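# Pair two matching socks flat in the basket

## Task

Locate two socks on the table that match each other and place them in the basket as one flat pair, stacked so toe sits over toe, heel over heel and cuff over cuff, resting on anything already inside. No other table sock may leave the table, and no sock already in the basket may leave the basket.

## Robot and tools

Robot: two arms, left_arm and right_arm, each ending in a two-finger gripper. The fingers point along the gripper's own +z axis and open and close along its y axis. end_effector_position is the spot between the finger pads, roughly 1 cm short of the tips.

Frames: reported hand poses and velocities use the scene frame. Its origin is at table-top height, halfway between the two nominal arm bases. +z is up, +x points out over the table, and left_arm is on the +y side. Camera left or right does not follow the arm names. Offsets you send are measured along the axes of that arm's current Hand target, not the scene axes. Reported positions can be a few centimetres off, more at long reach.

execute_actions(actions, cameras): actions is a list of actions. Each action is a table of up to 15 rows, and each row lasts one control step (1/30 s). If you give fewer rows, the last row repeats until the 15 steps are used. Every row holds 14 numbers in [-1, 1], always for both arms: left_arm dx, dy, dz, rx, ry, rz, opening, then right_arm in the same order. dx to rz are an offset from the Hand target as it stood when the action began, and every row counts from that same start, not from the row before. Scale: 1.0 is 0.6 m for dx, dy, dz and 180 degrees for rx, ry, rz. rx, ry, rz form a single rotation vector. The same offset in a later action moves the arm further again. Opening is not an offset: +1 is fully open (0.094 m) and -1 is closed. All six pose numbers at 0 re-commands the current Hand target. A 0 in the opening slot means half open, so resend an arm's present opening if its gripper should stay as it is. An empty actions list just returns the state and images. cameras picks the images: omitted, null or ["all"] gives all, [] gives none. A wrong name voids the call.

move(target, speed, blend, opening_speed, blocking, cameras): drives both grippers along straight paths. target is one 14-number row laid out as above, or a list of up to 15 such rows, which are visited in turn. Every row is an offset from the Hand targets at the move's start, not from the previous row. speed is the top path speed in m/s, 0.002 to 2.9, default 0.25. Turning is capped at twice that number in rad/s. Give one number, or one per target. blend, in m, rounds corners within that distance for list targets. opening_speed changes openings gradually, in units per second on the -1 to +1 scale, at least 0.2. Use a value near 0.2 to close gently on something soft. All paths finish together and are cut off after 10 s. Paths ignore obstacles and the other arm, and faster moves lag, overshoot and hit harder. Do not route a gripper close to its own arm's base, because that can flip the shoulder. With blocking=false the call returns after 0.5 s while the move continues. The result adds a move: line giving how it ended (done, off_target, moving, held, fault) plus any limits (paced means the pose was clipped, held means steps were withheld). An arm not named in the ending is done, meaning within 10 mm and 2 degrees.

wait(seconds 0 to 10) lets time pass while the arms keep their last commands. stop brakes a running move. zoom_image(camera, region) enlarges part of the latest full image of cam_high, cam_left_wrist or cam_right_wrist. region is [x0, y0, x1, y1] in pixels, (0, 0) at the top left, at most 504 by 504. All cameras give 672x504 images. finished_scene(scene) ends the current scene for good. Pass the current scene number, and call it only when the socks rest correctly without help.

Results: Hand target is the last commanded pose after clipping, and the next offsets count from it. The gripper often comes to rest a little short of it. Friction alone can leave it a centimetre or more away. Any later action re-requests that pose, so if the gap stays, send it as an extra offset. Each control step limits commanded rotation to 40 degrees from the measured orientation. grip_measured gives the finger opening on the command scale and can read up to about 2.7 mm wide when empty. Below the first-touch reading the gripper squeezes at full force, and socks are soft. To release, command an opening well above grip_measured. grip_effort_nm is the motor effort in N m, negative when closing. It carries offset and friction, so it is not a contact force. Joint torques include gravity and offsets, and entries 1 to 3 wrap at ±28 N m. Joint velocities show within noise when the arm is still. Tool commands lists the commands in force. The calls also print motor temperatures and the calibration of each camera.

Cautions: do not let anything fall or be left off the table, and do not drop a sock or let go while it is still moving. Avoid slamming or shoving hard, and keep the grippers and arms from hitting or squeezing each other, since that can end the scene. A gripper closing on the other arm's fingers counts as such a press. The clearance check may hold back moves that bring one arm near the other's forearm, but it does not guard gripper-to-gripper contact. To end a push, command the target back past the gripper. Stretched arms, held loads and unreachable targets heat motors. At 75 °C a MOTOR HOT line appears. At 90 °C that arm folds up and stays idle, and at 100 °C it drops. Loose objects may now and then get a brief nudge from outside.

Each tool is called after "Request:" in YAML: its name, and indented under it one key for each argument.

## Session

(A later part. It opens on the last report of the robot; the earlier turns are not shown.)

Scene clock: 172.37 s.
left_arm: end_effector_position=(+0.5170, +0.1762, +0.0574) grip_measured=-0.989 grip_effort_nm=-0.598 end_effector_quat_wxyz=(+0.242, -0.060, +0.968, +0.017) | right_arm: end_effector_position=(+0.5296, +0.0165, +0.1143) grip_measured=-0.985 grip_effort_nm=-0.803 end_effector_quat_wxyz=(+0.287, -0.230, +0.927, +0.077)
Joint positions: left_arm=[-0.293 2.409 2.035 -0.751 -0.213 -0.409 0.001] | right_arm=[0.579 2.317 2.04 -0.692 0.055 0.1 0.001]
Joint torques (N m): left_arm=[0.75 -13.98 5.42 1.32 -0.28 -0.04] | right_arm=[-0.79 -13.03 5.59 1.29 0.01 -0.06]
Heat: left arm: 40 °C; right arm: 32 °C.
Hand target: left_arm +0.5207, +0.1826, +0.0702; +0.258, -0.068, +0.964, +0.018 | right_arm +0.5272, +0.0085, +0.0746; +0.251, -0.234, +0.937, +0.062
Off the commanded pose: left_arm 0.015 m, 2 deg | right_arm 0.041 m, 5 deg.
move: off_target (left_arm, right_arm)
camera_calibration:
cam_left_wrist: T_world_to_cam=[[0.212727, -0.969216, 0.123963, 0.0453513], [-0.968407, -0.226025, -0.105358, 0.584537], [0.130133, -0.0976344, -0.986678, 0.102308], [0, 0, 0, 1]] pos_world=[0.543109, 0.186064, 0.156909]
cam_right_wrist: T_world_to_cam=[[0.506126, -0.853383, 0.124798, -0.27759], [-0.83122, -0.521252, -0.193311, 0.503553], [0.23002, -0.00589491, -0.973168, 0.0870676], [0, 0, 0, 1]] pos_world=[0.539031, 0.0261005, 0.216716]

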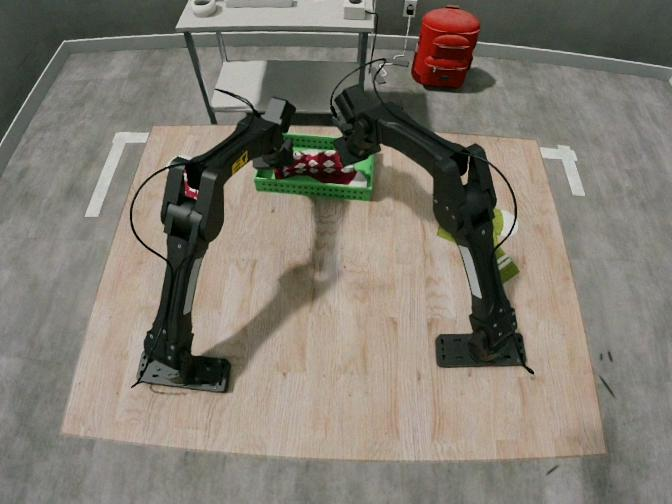

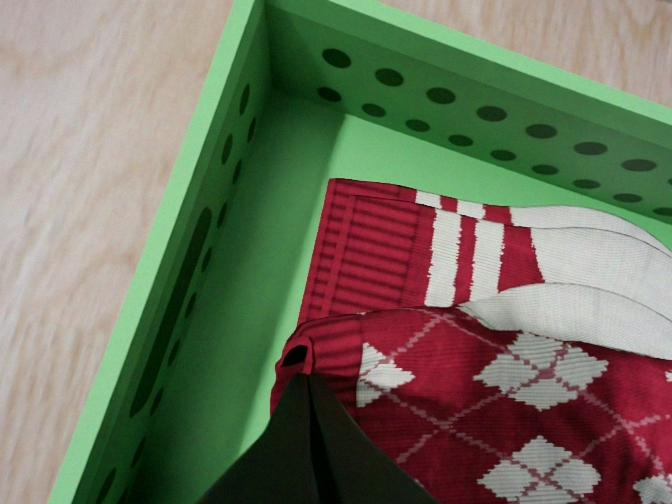

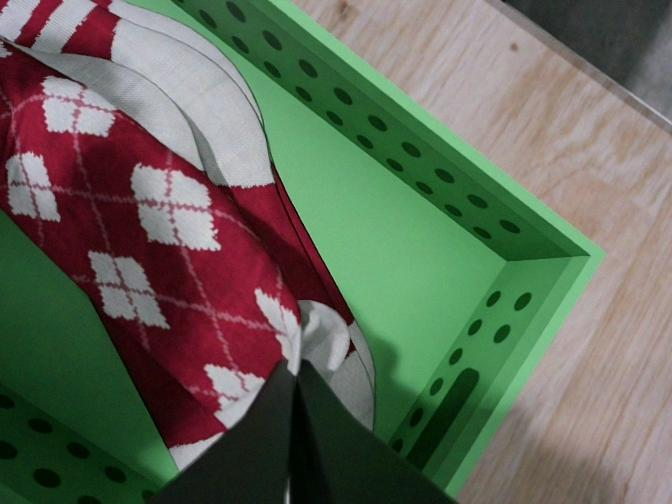

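Request:
move:
  target: [0.0232,0.0077,0.029,0,0,0,-1,0.0383,-0.0057,0.0452,0,0,0,-1]
  speed: 0.08

Scene clock: 178.23 s.
left_arm: end_effector_position=(+0.5130, +0.1806, +0.0327) grip_measured=-0.989 grip_effort_nm=-0.598 end_effector_quat_wxyz=(+0.241, -0.062, +0.968, +0.018) | right_arm: end_effector_position=(+0.5283, +0.0117, +0.0789) grip_measured=-0.985 grip_effort_nm=-0.803 end_effector_quat_wxyz=(+0.287, -0.230, +0.927, +0.077)
Joint positions: left_arm=[-0.288 2.409 1.937 -0.656 -0.213 -0.409 0.001] | right_arm=[0.572 2.317 1.898 -0.55 0.051 0.095 0.001]
Joint torques (N m): left_arm=[0.79 -14.39 5.11 1.32 -0.24 0.01] | right_arm=[-0.81 -13.18 5.46 1.31 0.01 -0.07]
Heat: left arm: 40 °C; right arm: 32 °C.
Hand target: left_arm +0.5166, +0.1867, +0.0482; +0.258, -0.068, +0.964, +0.018 | right_arm +0.5233, +0.0024, +0.0397; +0.251, -0.234, +0.937, +0.062
Off the commanded pose: left_arm 0.017 m, 2 deg | right_arm 0.041 m, 5 deg.
move: off_target (left_arm, right_arm)
camera_calibration:
cam_left_wrist: T_world_to_cam=[[0.217834, -0.968258, 0.122577, 0.05086], [-0.967537, -0.230728, -0.10313, 0.579301], [0.128139, -0.0961324, -0.987086, 0.0796283], [0, 0, 0, 1]] pos_world=[0.539213, 0.190561, 0.132109]
cam_right_wrist: T_world_to_cam=[[0.505676, -0.853646, 0.12482, -0.276366], [-0.831383, -0.520822, -0.193769, 0.493288], [0.230419, -0.00578925, -0.973074, 0.0526537], [0, 0, 0, 1]] pos_world=[0.537731, 0.0213008, 0.181316]

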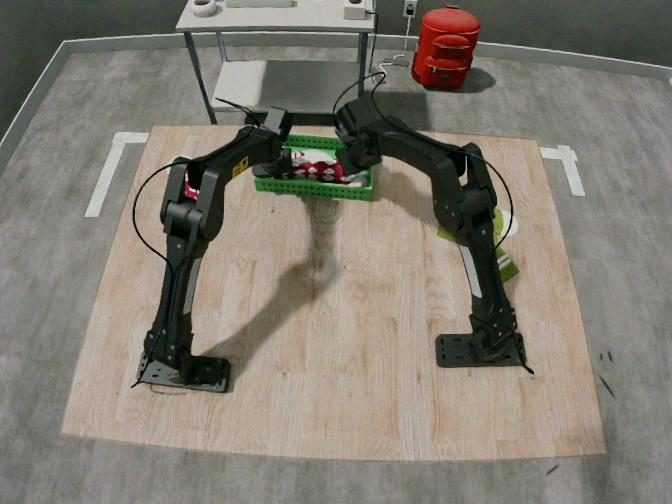

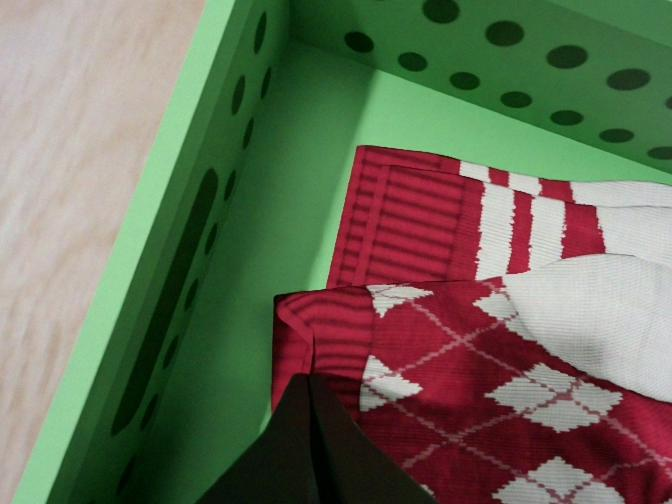

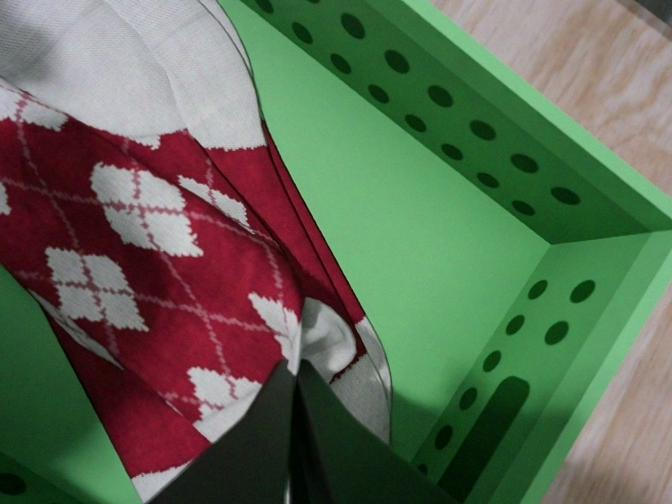

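Request:
move:
  target: [0.0083,0,0.0145,0,0,0,-1,0.033,-0.0015,0.0482,0,0,0,-1]
  speed: 0.07

Scene clock: 182.30 s.
left_arm: end_effector_position=(+0.5147, +0.1800, +0.0293) grip_measured=-0.989 grip_effort_nm=-0.593 end_effector_quat_wxyz=(+0.247, -0.063, +0.967, +0.015) | right_arm: end_effector_position=(+0.5289, +0.0121, +0.0503) grip_measured=-0.985 grip_effort_nm=-0.808 end_effector_quat_wxyz=(+0.293, -0.229, +0.925, +0.080)
Joint positions: left_arm=[-0.288 2.409 1.916 -0.621 -0.213 -0.409 0.001] | right_arm=[0.572 2.34 1.813 -0.43 0.051 0.094 0.001]
Joint torques (N m): left_arm=[0.72 -13.6 5 1.27 -0.25 0.02] | right_arm=[-0.9 -12.4 5.18 1.27 0 -0.07]
Heat: left arm: 41 °C; right arm: 32 °C.
Hand target: left_arm +0.5167, +0.1867, +0.0381; +0.258, -0.068, +0.964, +0.018 | right_arm +0.5214, +0.0002, +0.0048; +0.251, -0.234, +0.937, +0.062
Off the commanded pose: left_arm 0.011 m, 1 deg | right_arm 0.048 m, 5 deg.
move: off_target (left_arm, right_arm)
camera_calibration:
cam_left_wrist: T_world_to_cam=[[0.216148, -0.967682, 0.129894, 0.0507894], [-0.966077, -0.231228, -0.115013, 0.580267], [0.141331, -0.100628, -0.984835, 0.0699246], [0, 0, 0, 1]] pos_world=[0.539722, 0.190358, 0.129005]
cam_right_wrist: T_world_to_cam=[[0.504796, -0.854229, 0.124389, -0.272273], [-0.8289, -0.519895, -0.206479, 0.487794], [0.241049, 0.00112373, -0.970512, 0.0188743], [0, 0, 0, 1]] pos_world=[0.537226, 0.0209967, 0.152905]

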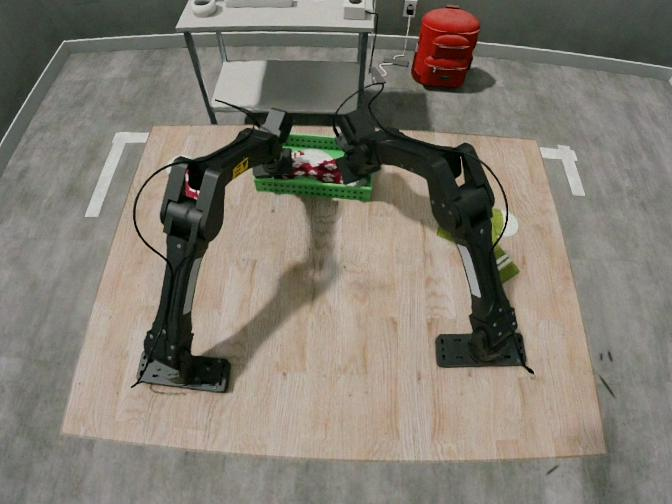

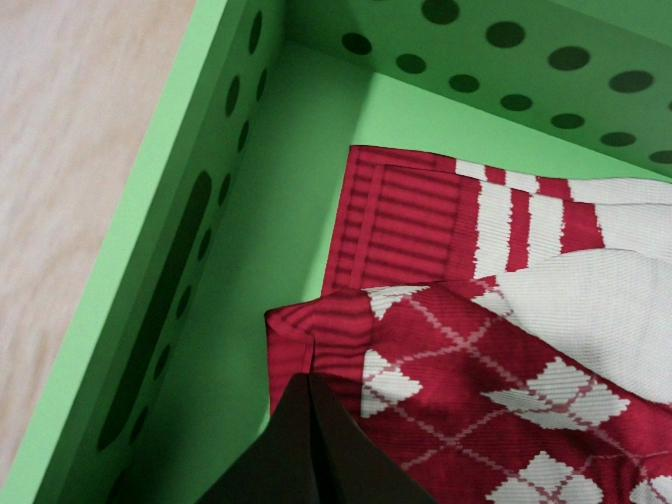

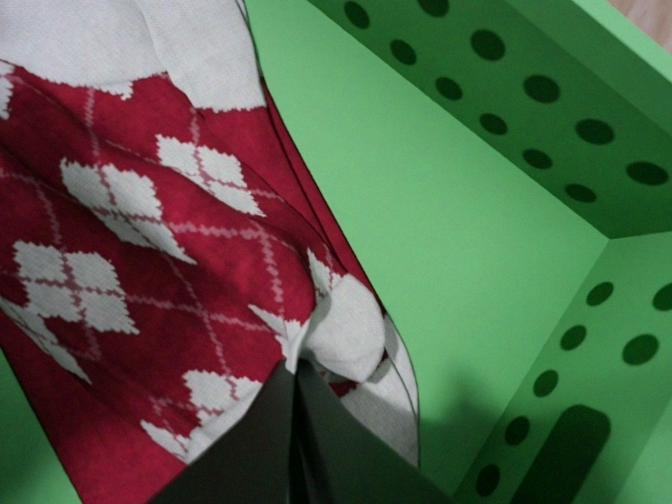

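Request:
move:
  target: [0.0,0.003,0.008,0,0,0,-1,0.022,-0.0115,0.0105,0,0,0,-1]
  speed: 0.07

Scene clock: 186.40 s.
left_arm: end_effector_position=(+0.5176, +0.1829, +0.0303) grip_measured=-0.989 grip_effort_nm=-0.598 end_effector_quat_wxyz=(+0.251, -0.066, +0.965, +0.015) | right_arm: end_effector_position=(+0.5370, +0.0128, +0.0472) grip_measured=-0.985 grip_effort_nm=-0.803 end_effector_quat_wxyz=(+0.316, -0.228, +0.916, +0.090)
Joint positions: left_arm=[-0.282 2.409 1.916 -0.612 -0.213 -0.408 0.001] | right_arm=[0.562 2.34 1.768 -0.33 0.04 0.084 0.001]
Joint torques (N m): left_arm=[0.7 -12.89 5.08 1.29 -0.21 0.06] | right_arm=[-0.96 -13.57 3.55 0.95 0.1 -0.09]
Heat: left arm: 41 °C; right arm: 32 °C.
Hand target: left_arm +0.5188, +0.1888, +0.0340; +0.258, -0.068, +0.964, +0.018 | right_arm +0.5173, -0.0097, -0.0072; +0.251, -0.234, +0.937, +0.062
Off the commanded pose: left_arm 0.007 m, 1 deg | right_arm 0.062 m, 8 deg.
move: off_target (right_arm)
camera_calibration:
cam_left_wrist: T_world_to_cam=[[0.220351, -0.966168, 0.13403, 0.0503139], [-0.963766, -0.236831, -0.122747, 0.583841], [0.150337, -0.102126, -0.983346, 0.0662848], [0, 0, 0, 1]] pos_world=[0.541634, 0.193653, 0.130102]
cam_right_wrist: T_world_to_cam=[[0.503681, -0.855735, 0.118418, -0.274426], [-0.816635, -0.51635, -0.257856, 0.490008], [0.281802, 0.0331725, -0.958899, -0.00895748], [0, 0, 0, 1]] pos_world=[0.540906, 0.0184767, 0.150259]

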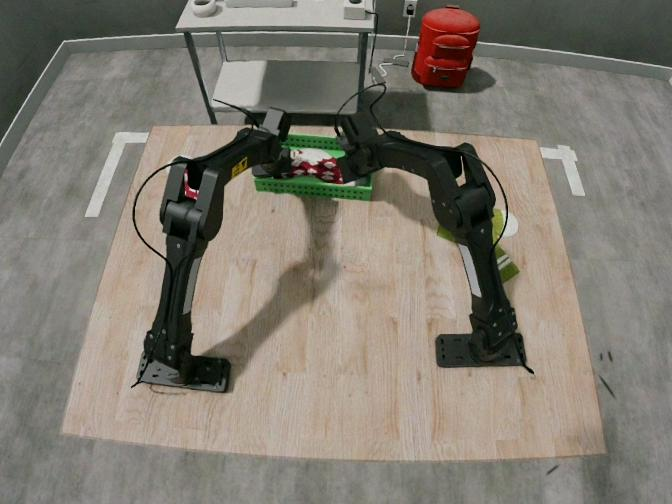

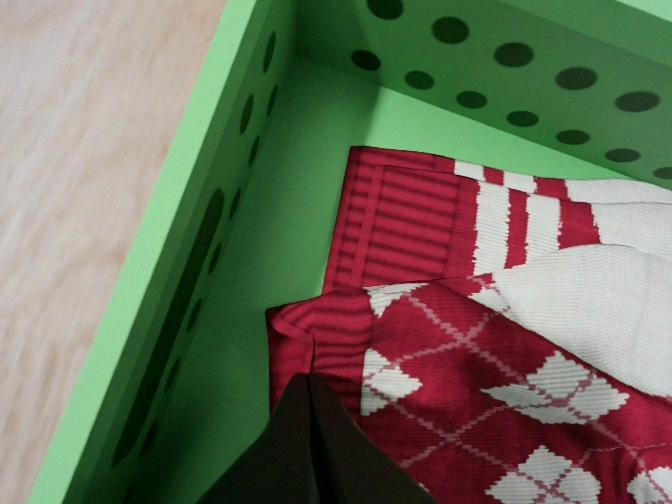

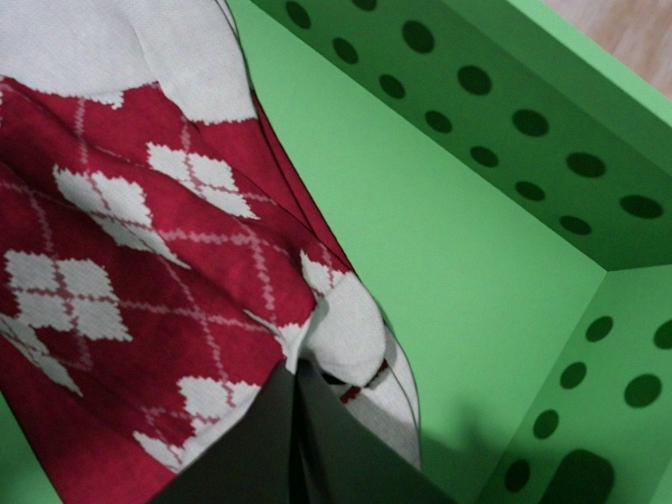

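Request:
move:
  target: [0.0,0,0,0,0,0,-1,-0.0068,0.0,-0.0442,0,0,0,-1]
  speed: 0.07
  cameras: ["cam_right_wrist"]

Scene clock: 190.47 s.
left_arm: end_effector_position=(+0.5176, +0.1829, +0.0303) grip_measured=-0.989 grip_effort_nm=-0.593 end_effector_quat_wxyz=(+0.251, -0.066, +0.965, +0.015) | right_arm: end_effector_position=(+0.5347, +0.0113, +0.0478) grip_measured=-0.985 grip_effort_nm=-0.803 end_effector_quat_wxyz=(+0.315, -0.229, +0.917, +0.090)
Joint positions: left_arm=[-0.282 2.409 1.916 -0.612 -0.213 -0.408 0.001] | right_arm=[0.562 2.33 1.755 -0.33 0.04 0.084 0.001]
Joint torques (N m): left_arm=[0.68 -12.82 5.04 1.3 -0.21 0.05] | right_arm=[-0.92 -18.28 3.45 0.44 0.03 -0.11]
Heat: left arm: 41 °C; right arm: 32 °C.
Hand target: left_arm +0.5188, +0.1888, +0.0339; +0.258, -0.068, +0.964, +0.018 | right_arm +0.5087, -0.0143, +0.0179; +0.251, -0.234, +0.937, +0.062
Off the commanded pose: left_arm 0.007 m, 1 deg | right_arm 0.047 m, 8 deg.
move: off_target (right_arm)
camera_calibration:
cam_right_wrist: T_world_to_cam=[[0.504185, -0.855386, 0.118795, -0.274937], [-0.81712, -0.517035, -0.25493, 0.487692], [0.279485, 0.0314623, -0.959635, -0.00638434], [0, 0, 0, 1]] pos_world=[0.538907, 0.0171773, 0.150862]
Images, in order (width x height): cam_right_wrist 672x504.

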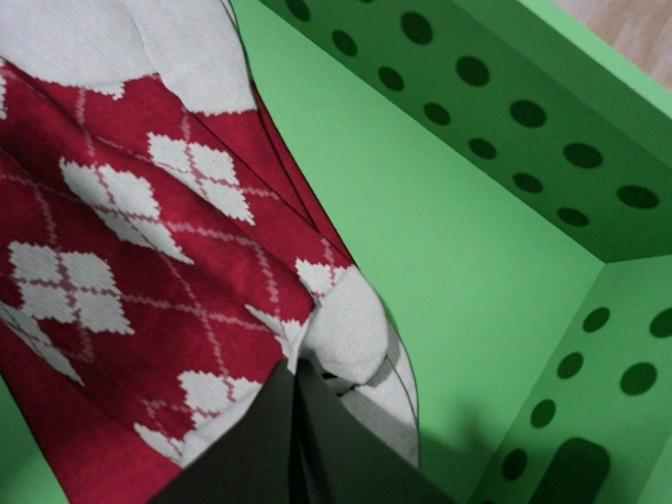

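Request:
move:
  target: [0.0,0,0,0,0,0,-1,0,0.0,-0.055,0,0,0,-1]
  speed: 0.07
  cameras: ["cam_right_wrist"]

Scene clock: 193.23 s.
left_arm: end_effector_position=(+0.5179, +0.1828, +0.0304) grip_measured=-0.989 grip_effort_nm=-0.584 end_effector_quat_wxyz=(+0.252, -0.066, +0.965, +0.014) | right_arm: end_effector_position=(+0.5104, -0.0047, +0.0473) grip_measured=-0.985 grip_effort_nm=-0.803 end_effector_quat_wxyz=(+0.281, -0.232, +0.928, +0.078)
Joint positions: left_arm=[-0.282 2.409 1.916 -0.611 -0.213 -0.408 0.001] | right_arm=[0.562 2.261 1.679 -0.398 0.039 0.084 0.001]
Joint torques (N m): left_arm=[0.73 -12.83 5.16 1.3 -0.2 0.07] | right_arm=[-0.64 -20.78 4.38 0.59 0.12 -0.05]
Heat: left arm: 41 °C; right arm: 32 °C.
Hand target: left_arm +0.5188, +0.1888, +0.0340; +0.258, -0.068, +0.964, +0.018 | right_arm +0.4941, -0.0220, +0.0463; +0.251, -0.234, +0.937, +0.062
Off the commanded pose: left_arm 0.007 m, 1 deg | right_arm 0.024 m, 4 deg.
move: off_target (right_arm)
camera_calibration:
cam_right_wrist: T_world_to_cam=[[0.512142, -0.850202, 0.121927, -0.280522], [-0.830536, -0.526394, -0.181985, 0.462658], [0.218906, -0.00806269, -0.975713, 0.0319022], [0, 0, 0, 1]] pos_world=[0.520938, 0.00529706, 0.149528]
Images, in order (width x height): cam_right_wrist 672x504.

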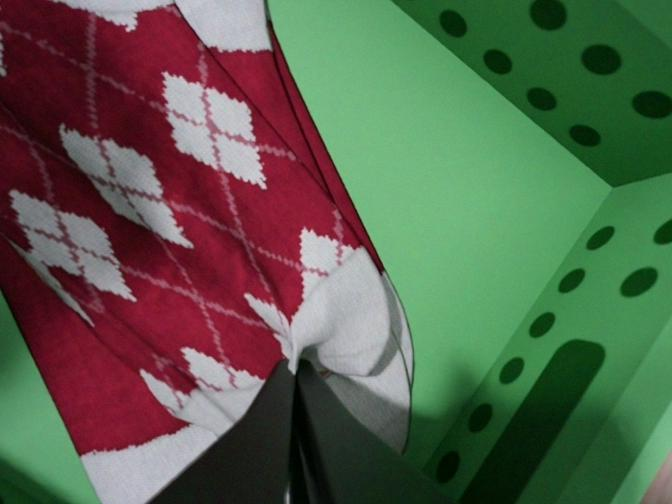

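Request:
move:
  target: [0.0,0,0,0,0,0,-1,-0.0167,0.001,0.0,0,0,0,-1]
  speed: 0.07
  cameras: ["cam_right_wrist"]

Request:
move:
  target: [0,0,0,0,0,0,-0.2,0,0,0,0,0,0,-0.2]
  opening_speed: 0.4
  cameras: ["cam_left_wrist","cam_right_wrist"]

Request:
move:
  target: [0,0,-0.15,0,0,0,-0.2,0,0,-0.15,0,0,0,-0.2]
  speed: 0.1

Scene clock: 197.80 s.
left_arm: end_effector_position=(+0.5179, +0.1826, +0.0304) grip_measured=-0.989 grip_effort_nm=-0.593 end_effector_quat_wxyz=(+0.252, -0.066, +0.965, +0.014) | right_arm: end_effector_position=(+0.5070, -0.0065, +0.0469) grip_measured=-0.985 grip_effort_nm=-0.808 end_effector_quat_wxyz=(+0.270, -0.234, +0.931, +0.075)
Joint positions: left_arm=[-0.282 2.409 1.916 -0.611 -0.212 -0.408 0.001] | right_arm=[0.562 2.261 1.691 -0.433 0.037 0.084 0.001]
Joint torques (N m): left_arm=[0.65 -12.83 5.19 1.28 -0.22 0.06] | right_arm=[-0.75 -18.66 7.58 0.55 0.11 -0.07]
Heat: left arm: 41 °C; right arm: 34 °C.
Hand target: left_arm +0.5188, +0.1888, +0.0339; +0.258, -0.068, +0.964, +0.018 | right_arm +0.5016, -0.0174, +0.0514; +0.251, -0.234, +0.937, +0.062
Off the commanded pose: left_arm 0.007 m, 1 deg | right_arm 0.013 m, 3 deg.
move: off_target (right_arm)
camera_calibration:
cam_right_wrist: T_world_to_cam=[[0.515433, -0.848309, 0.121247, -0.281839], [-0.833417, -0.529164, -0.159378, 0.459196], [0.199361, -0.0189005, -0.979744, 0.042246], [0, 0, 0, 1]] pos_world=[0.519549, 0.00470217, 0.148748]
Images, in order (width x height): cam_right_wrist 672x504.

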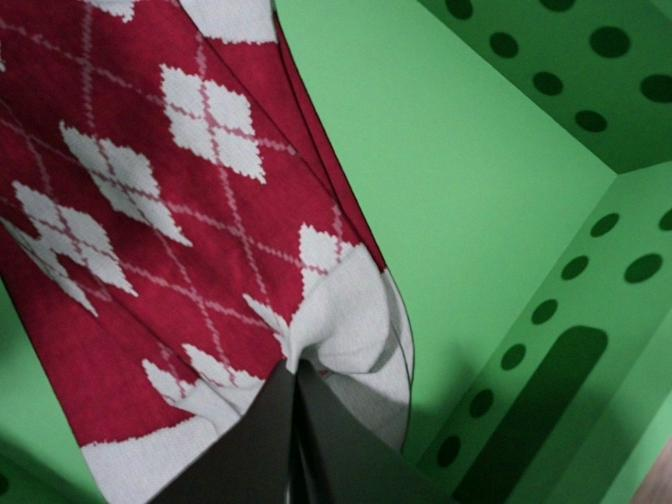

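Scene clock: 200.00 s.
left_arm: end_effector_position=(+0.5184, +0.1746, +0.0308) grip_measured=-0.203 grip_effort_nm=0.164 end_effector_quat_wxyz=(+0.253, -0.060, +0.966, -0.001) | right_arm: end_effector_position=(+0.5080, -0.0019, +0.0522) grip_measured=-0.203 grip_effort_nm=0.120 end_effector_quat_wxyz=(+0.272, -0.236, +0.929, +0.085)
Joint positions: left_arm=[-0.286 2.409 1.916 -0.599 -0.184 -0.405 0.037] | right_arm=[0.562 2.261 1.708 -0.44 0.019 0.084 0.037]
Joint torques (N m): left_arm=[1.11 -12.86 5.19 1.16 -0.5 0.02] | right_arm=[-0.64 -18.63 6.58 0.64 0.33 -0.05]
Heat: left arm: 41 °C; right arm: 34 °C.
Hand target: left_arm +0.5188, +0.1889, +0.0340; +0.258, -0.068, +0.964, +0.018 | right_arm +0.5016, -0.0174, +0.0513; +0.251, -0.234, +0.937, +0.062
Off the commanded pose: left_arm 0.015 m, 2 deg | right_arm 0.017 m, 4 deg.
move: off_target (left_arm, right_arm)
camera_calibration:
cam_left_wrist: T_world_to_cam=[[0.20019, -0.96647, 0.160812, 0.0517188], [-0.967908, -0.220537, -0.120492, 0.581987], [0.151917, -0.13153, -0.979603, 0.0700516], [0, 0, 0, 1]] pos_world=[0.542314, 0.187548, 0.13043]
cam_right_wrist: T_world_to_cam=[[0.524064, -0.845148, 0.105269, -0.282631], [-0.828178, -0.534531, -0.168515, 0.461154], [0.198689, 0.00113091, -0.980062, 0.0477351], [0, 0, 0, 1]] pos_world=[0.52055, 0.00758251, 0.154247]
Images, in order (width x height): cam_left_wrist 672x504, cam_right_wrist 672x504.

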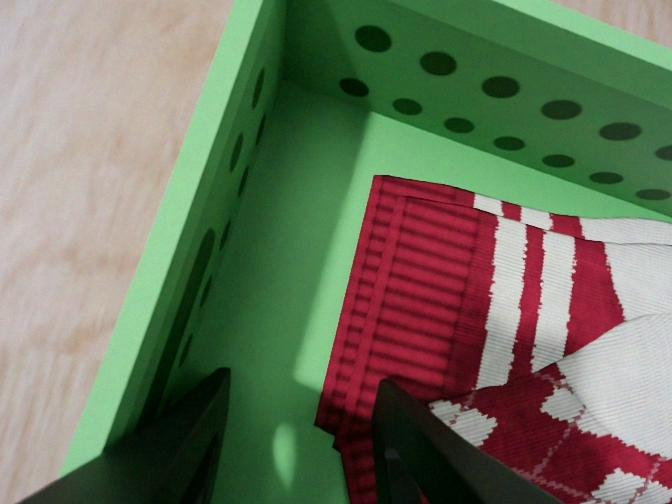

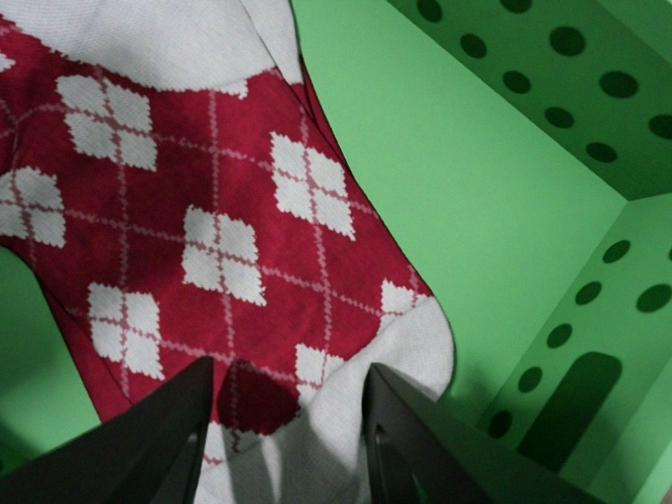

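Scene clock: 201.60 s.
left_arm: end_effector_position=(+0.4821, +0.1801, +0.1038) grip_measured=-0.203 grip_effort_nm=0.129 end_effector_quat_wxyz=(+0.258, -0.065, +0.964, +0.012) | right_arm: end_effector_position=(+0.4743, -0.0295, +0.1265) grip_measured=-0.202 grip_effort_nm=0.085 end_effector_quat_wxyz=(+0.264, -0.234, +0.933, +0.070)
Joint positions: left_arm=[-0.312 2.196 1.843 -0.743 -0.226 -0.432 0.037] | right_arm=[0.562 2.043 1.677 -0.653 0.043 0.084 0.037]
Joint torques (N m): left_arm=[-0.49 -13.05 5.09 0.97 -0.29 -0.11] | right_arm=[0.05 -18.62 4.89 0.89 0.11 0.04]
Heat: left arm: 41 °C; right arm: 34 °C.
Hand target: left_arm +0.4744, +0.1826, +0.1121; +0.258, -0.068, +0.964, +0.018 | right_arm +0.4618, -0.0385, +0.1293; +0.251, -0.234, +0.937, +0.062
Off the commanded pose: left_arm 0.012 m, 1 deg | right_arm 0.016 m, 2 deg.
move: off_target (left_arm, right_arm)
camera_calibration:
cam_left_wrist: T_world_to_cam=[[0.215584, -0.966274, 0.140846, 0.0471376], [-0.962729, -0.234449, -0.134854, 0.55835], [0.163327, -0.106524, -0.980804, 0.13799], [0, 0, 0, 1]] pos_world=[0.504841, 0.191152, 0.203998]
cam_right_wrist: T_world_to_cam=[[0.514223, -0.84825, 0.126673, -0.29428], [-0.836681, -0.52861, -0.143305, 0.432063], [0.188519, -0.0322945, -0.981538, 0.131391], [0, 0, 0, 1]] pos_world=[0.488055, -0.0169877, 0.22816]

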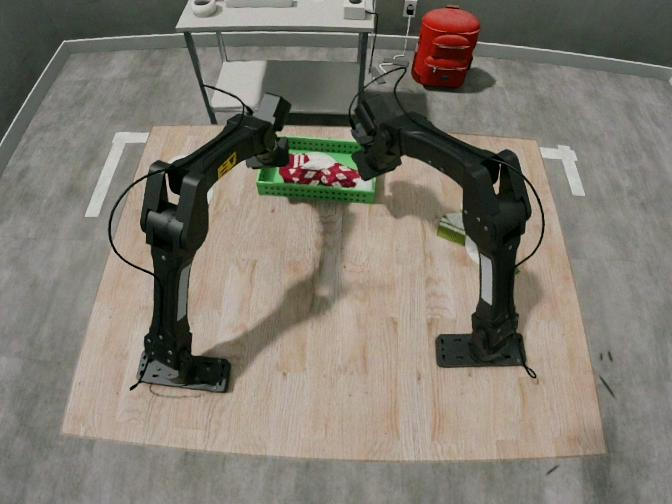

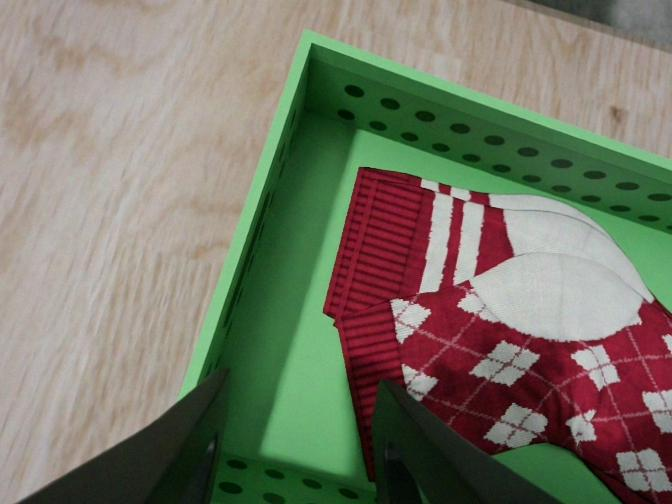

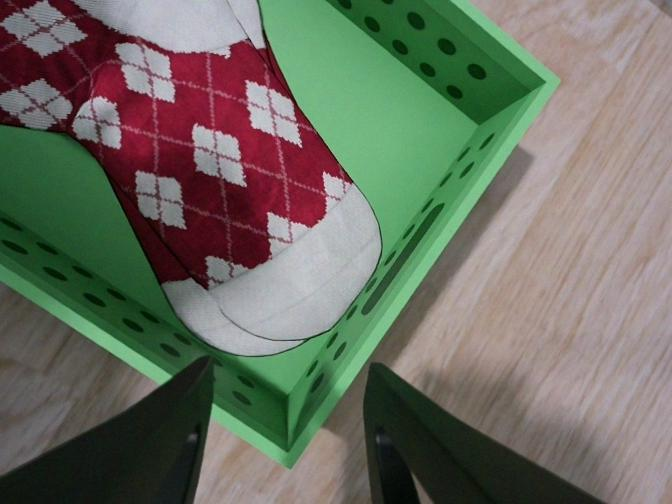

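Request:
execute_actions:
  actions: []

Scene clock: 229.60 s.
left_arm: end_effector_position=(+0.4820, +0.1802, +0.1038) grip_measured=-0.203 grip_effort_nm=0.129 end_effector_quat_wxyz=(+0.258, -0.065, +0.964, +0.012) | right_arm: end_effector_position=(+0.4741, -0.0297, +0.1264) grip_measured=-0.202 grip_effort_nm=0.085 end_effector_quat_wxyz=(+0.263, -0.234, +0.933, +0.070)
Joint positions: left_arm=[-0.312 2.196 1.843 -0.744 -0.226 -0.433 0.037] | right_arm=[0.562 2.043 1.677 -0.655 0.043 0.084 0.037]
Joint velocities: within noise
Joint torques (N m): left_arm=[-0.64 -13.14 5.16 1 -0.29 -0.1] | right_arm=[0.16 -18.52 4.77 0.9 0.12 0.02]
Motor temperatures (°C): left_arm=[24 41 32 26 26 26 26] | right_arm=[25 36 30 27 26 27 24]
Heat: left arm: 41 °C; right arm: 36 °C.
Hand target: left_arm +0.4744, +0.1826, +0.1121; +0.258, -0.068, +0.964, +0.018 | right_arm +0.4618, -0.0385, +0.1294; +0.251, -0.234, +0.937, +0.062
Tool commands: left_gripper/opening=-0.2 right_gripper/opening=-0.2
Off the commanded pose: left_arm 0.011 m, 1 deg | right_arm 0.015 m, 2 deg.
camera_calibration:
cam_left_wrist: T_world_to_cam=[[0.216108, -0.966235, 0.140312, 0.0471064], [-0.962695, -0.234837, -0.134422, 0.558233], [0.162834, -0.106027, -0.98094, 0.138101], [0, 0, 0, 1]] pos_world=[0.504741, 0.191252, 0.203898]
cam_right_wrist: T_world_to_cam=[[0.514346, -0.848156, 0.126803, -0.294325], [-0.83681, -0.528718, -0.142151, 0.431612], [0.18761, -0.032995, -0.981689, 0.131696], [0, 0, 0, 1]] pos_world=[0.487855, -0.0170873, 0.227961]

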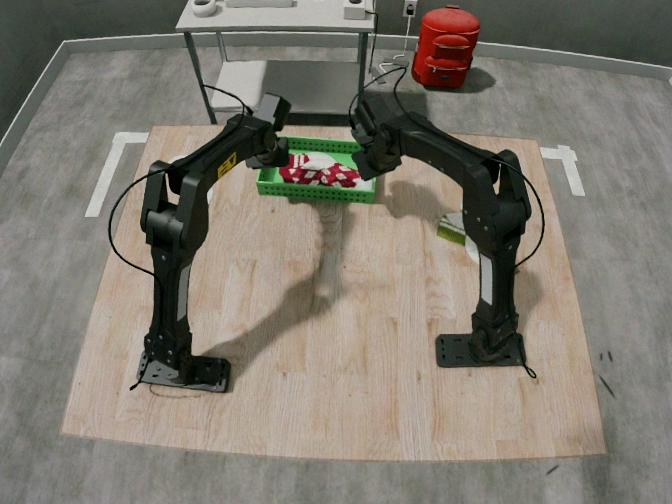

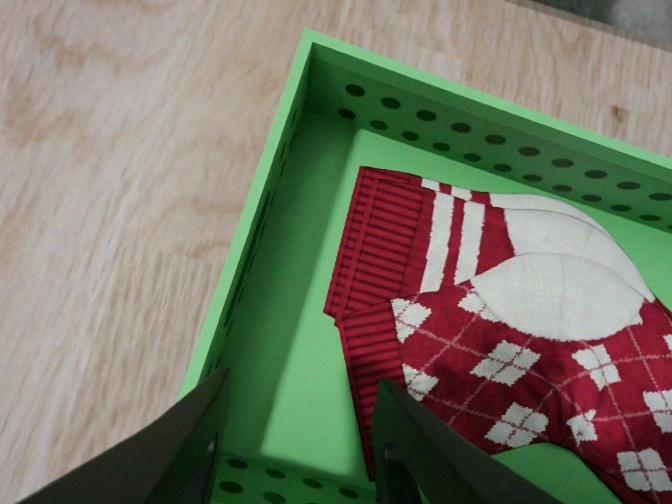

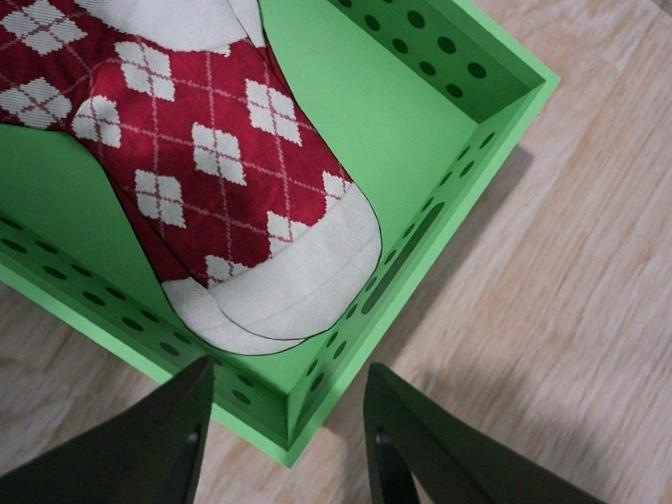

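Request:
move:
  target:
    - [0,0,-0.15,0,0,0,-0.04,0,0,-0.15,0,0,0,0.1]
    - [0.122,0.245,-0.239,0.142,0.124,0.531,-0.04,0.3025,-0.2287,-0.33,0.04,0.163,0.152,0.1]
  speed: 0.25
  opening_speed: 1

Scene clock: 247.43 s.
left_arm: end_effector_position=(+0.3195, +0.3062, +0.1961) grip_measured=-0.043 grip_effort_nm=0.125 end_effector_quat_wxyz=(+0.004, +0.706, +0.708, +0.003) | right_arm: end_effector_position=(+0.3236, -0.2753, +0.2087) grip_measured=+0.098 grip_effort_nm=0.085 end_effector_quat_wxyz=(+0.031, +0.001, +1.000, +0.004)
Joint positions: left_arm=[-0.02 1.914 1.918 -1.565 0.001 1.509 0.045] | right_arm=[0.099 1.6 1.592 -1.5 -0.001 0.126 0.052]
Joint torques (N m): left_arm=[0.65 -7.24 7.68 0.24 -0.05 0.07] | right_arm=[-0.57 -11.47 4.48 -0.34 0.02 -0.07]
Heat: left arm: 40 °C; right arm: 35 °C.
Hand target: left_arm +0.3199, +0.3091, +0.1995; -0.001, +0.707, +0.707, +0.000 | right_arm +0.3002, -0.2799, +0.2104; +0.000, -0.001, +1.000, +0.001
Off the commanded pose: left_arm 0.005 m, 1 deg | right_arm 0.024 m, 4 deg.
joint sent to its limit (left arm) — joint 4 (wrist pitch), lower limit. The joint targets still meet the commanded pose.
joint sent to its limit (right arm) — joint 4 (wrist pitch), lower limit. The joint targets still meet the commanded pose.
move: off_target (right_arm)
camera_calibration:
cam_left_wrist: T_world_to_cam=[[-0.988109, -0.141146, 0.0609775, 0.338589], [-0.108853, 0.922271, 0.370901, -0.282398], [-0.108589, 0.359853, -0.926668, 0.201989], [0, 0, 0, 1]] pos_world=[0.325757, 0.235552, 0.271272]
cam_right_wrist: T_world_to_cam=[[0.106498, -0.990657, 0.0851862, -0.334335], [-0.938297, -0.0717789, 0.338299, 0.245906], [-0.329024, -0.115958, -0.937175, 0.367611], [0, 0, 0, 1]] pos_world=[0.387292, -0.270933, 0.289806]

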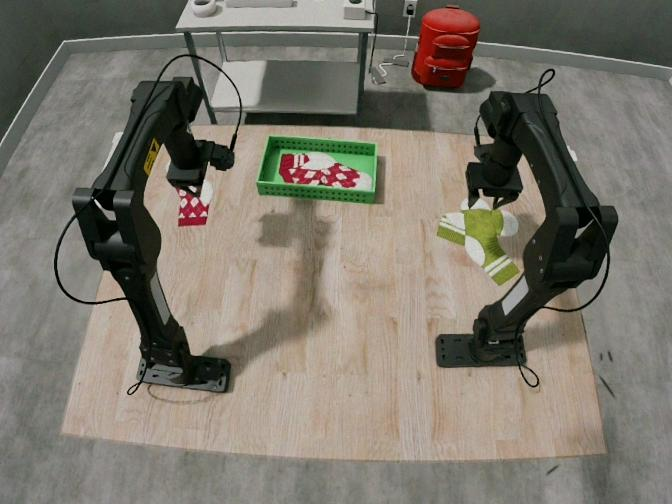

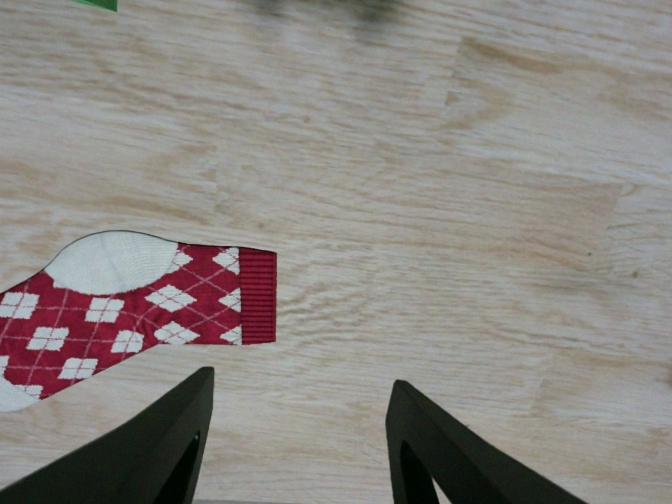

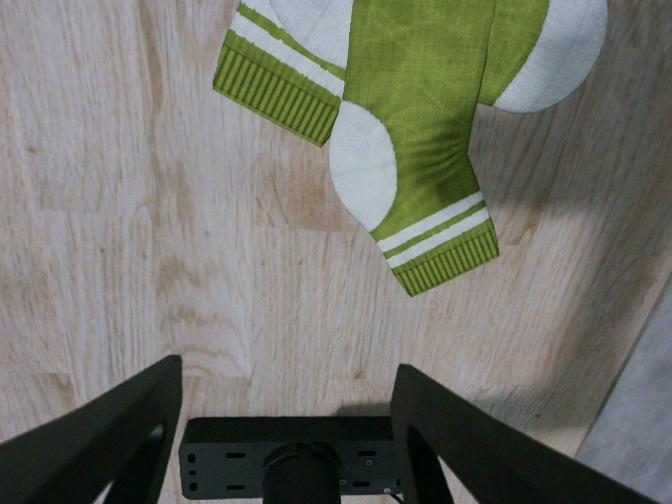

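Request:
move:
  target:
    - [0.123,0.023,0.22,0,0,-0.039,-0.04,0,0,0,0,0,0,0.1]
    - [0.123,0.023,0.3825,0,0,-0.039,-0.04,0,0,0,0,0,0,0.1]
  speed: [0.25,0.1]

Request:
zoom_image:
  camera: "cam_left_wrist"
  region: [100, 200, 500, 500]

Scene clock: 257.70 s.
left_arm: end_effector_position=(+0.3349, +0.3830, +0.0120) grip_measured=-0.043 grip_effort_nm=0.125 end_effector_quat_wxyz=(+0.005, +0.661, +0.751, +0.009) | right_arm: end_effector_position=(+0.3236, -0.2753, +0.2087) grip_measured=+0.098 grip_effort_nm=0.085 end_effector_quat_wxyz=(+0.031, +0.001, +1.000, +0.004)
Joint positions: left_arm=[0.186 2.052 1.367 -0.865 -0.005 1.59 0.045] | right_arm=[0.099 1.6 1.592 -1.5 -0.001 0.126 0.052]
Joint torques (N m): left_arm=[0.21 -3.47 1.14 1.54 0.02 0.05] | right_arm=[-0.51 -11.4 4.4 -0.33 -0.01 -0.1]
Heat: left arm: 39 °C; right arm: 33 °C.
Hand target: left_arm +0.3335, +0.3832, -0.0299; -0.001, +0.662, +0.749, +0.000 | right_arm +0.3003, -0.2799, +0.2104; +0.000, -0.001, +1.000, +0.001
Off the commanded pose: left_arm 0.042 m, 1 deg | right_arm 0.024 m, 4 deg.
joint sent to its limit (right arm) — joint 4 (wrist pitch), lower limit. The joint targets still meet the commanded pose.
move: off_target (left_arm, right_arm)
camera_calibration:
cam_left_wrist: T_world_to_cam=[[-0.96311, -0.264598, 0.049058, 0.415068], [-0.22764, 0.898275, 0.375875, -0.234443], [-0.143523, 0.350842, -0.925371, 0.0205412], [0, 0, 0, 1]] pos_world=[0.349336, 0.313214, 0.0867672]
cam_right_wrist: T_world_to_cam=[[0.10682, -0.990623, 0.0851786, -0.334448], [-0.938262, -0.0720819, 0.338333, 0.245801], [-0.32902, -0.11606, -0.937164, 0.367578], [0, 0, 0, 1]] pos_world=[0.387292, -0.270933, 0.289806]

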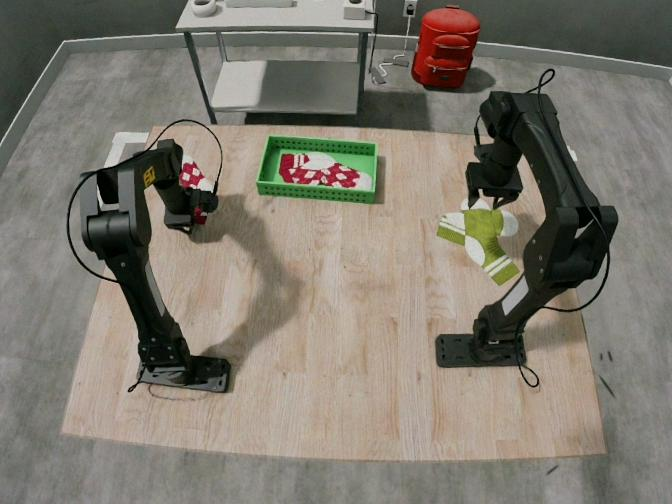

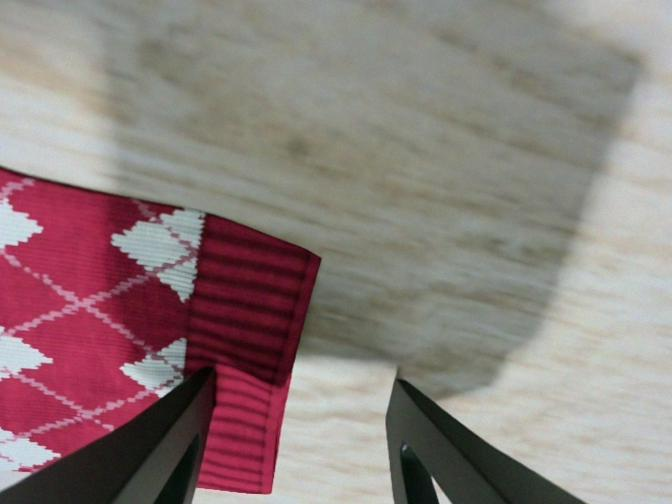

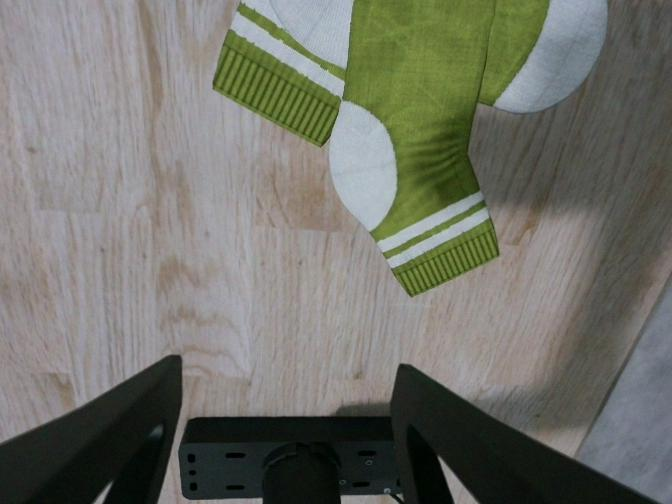

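Scaled by 1.260 from the camera's 672x504 image, which has a finer 960x720 frame.

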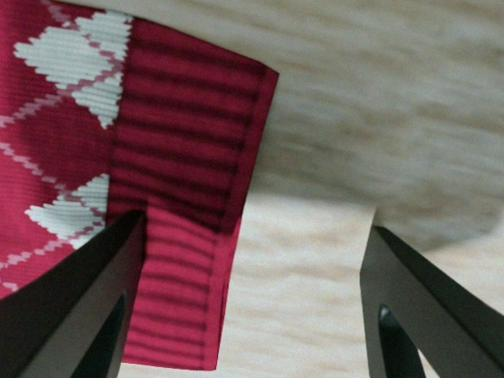

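Request:
move:
  target: [0,0,0,0,0,0,-1,0,0,0,0,0,0,0.1]
  opening_speed: 0.5
  cameras: []

Request:
move:
  target: [0,0,-0.23,0,0,0,-1,0,0,0,0,0,0,0.1]
  speed: 0.15

Scene clock: 263.57 s.
left_arm: end_effector_position=(+0.3534, +0.3858, +0.0130) grip_measured=-0.988 grip_effort_nm=-0.657 end_effector_quat_wxyz=(+0.031, +0.660, +0.750, +0.040) | right_arm: end_effector_position=(+0.3236, -0.2753, +0.2087) grip_measured=+0.098 grip_effort_nm=0.081 end_effector_quat_wxyz=(+0.031, +0.001, +1.000, +0.004)
Joint positions: left_arm=[0.186 2.048 1.36 -0.782 -0.005 1.59 0.001] | right_arm=[0.099 1.6 1.592 -1.5 -0.001 0.126 0.052]
Joint torques (N m): left_arm=[0.18 -3.12 1.94 0.83 0.02 0.06] | right_arm=[-0.43 -11.37 4.41 -0.31 0 -0.09]
Heat: left arm: 38 °C; right arm: 33 °C.
Hand target: left_arm +0.3335, +0.3832, -0.0299; -0.001, +0.662, +0.749, +0.000 | right_arm +0.3003, -0.2799, +0.2104; +0.000, -0.001, +1.000, +0.001
Off the commanded pose: left_arm 0.047 m, 6 deg | right_arm 0.024 m, 4 deg.
joint sent to its limit (right arm) — joint 4 (wrist pitch), lower limit. The joint targets still meet the commanded pose.
move: off_target (left_arm, right_arm)
No camera images: "cameras" was empty.

Scene clock: 265.30 s.
left_arm: end_effector_position=(+0.3327, +0.3827, +0.0956) grip_measured=-0.989 grip_effort_nm=-0.618 end_effector_quat_wxyz=(-0.008, +0.661, +0.751, -0.006) | right_arm: end_effector_position=(+0.3236, -0.2753, +0.2087) grip_measured=+0.098 grip_effort_nm=0.081 end_effector_quat_wxyz=(+0.031, +0.001, +1.000, +0.004)
Joint positions: left_arm=[0.186 1.989 1.621 -1.221 -0.005 1.59 0.001] | right_arm=[0.099 1.6 1.592 -1.5 -0.001 0.126 0.052]
Joint torques (N m): left_arm=[0.12 -10.07 7.32 0.16 0.02 0.06] | right_arm=[-0.42 -11.3 4.25 -0.32 0.02 -0.06]
Heat: left arm: 38 °C; right arm: 33 °C.
Hand target: left_arm +0.3337, +0.3830, +0.1081; -0.001, +0.662, +0.749, +0.000 | right_arm +0.3003, -0.2799, +0.2104; +0.000, -0.001, +1.000, +0.001
Off the commanded pose: left_arm 0.013 m, 1 deg | right_arm 0.024 m, 4 deg.
joint sent to its limit (right arm) — joint 4 (wrist pitch), lower limit. The joint targets still meet the commanded pose.
move: off_target (left_arm, right_arm)
camera_calibration:
cam_left_wrist: T_world_to_cam=[[-0.96058, -0.263847, 0.0875829, 0.403876], [-0.21277, 0.900507, 0.37923, -0.272107], [-0.178928, 0.345646, -0.921148, 0.111045], [0, 0, 0, 1]] pos_world=[0.349928, 0.313213, 0.170107]
cam_right_wrist: T_world_to_cam=[[0.10682, -0.990623, 0.0851786, -0.334448], [-0.938262, -0.0720819, 0.338333, 0.245801], [-0.32902, -0.11606, -0.937164, 0.367578], [0, 0, 0, 1]] pos_world=[0.387292, -0.270933, 0.289806]

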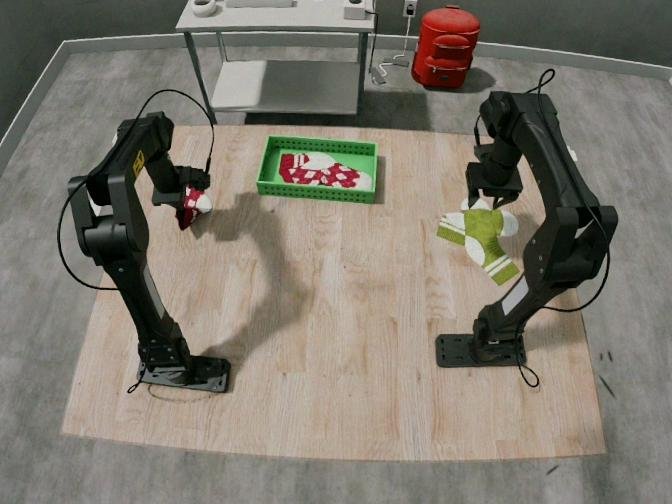

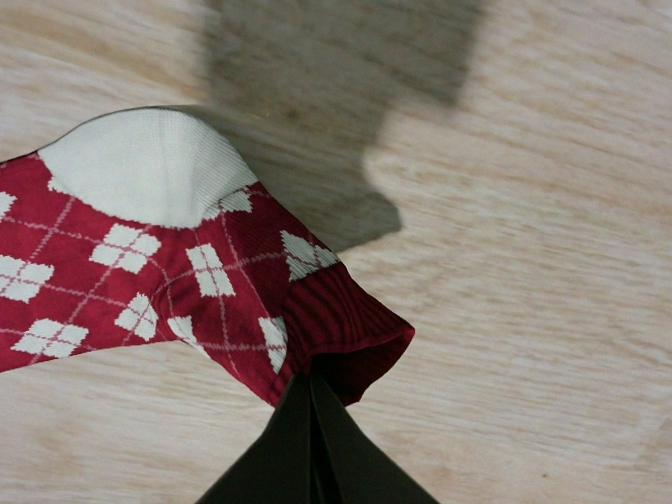

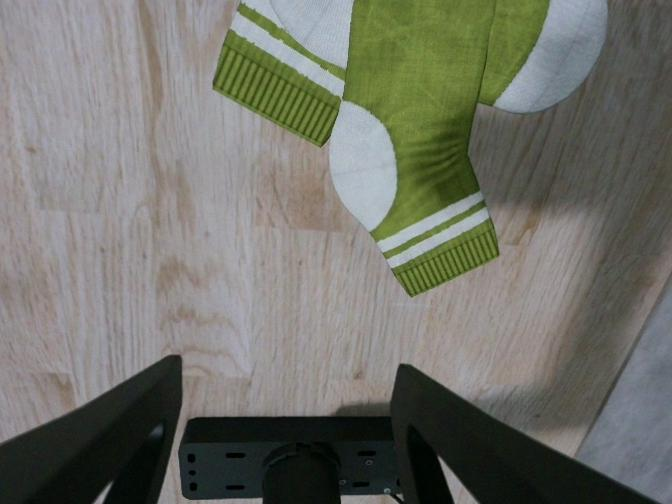

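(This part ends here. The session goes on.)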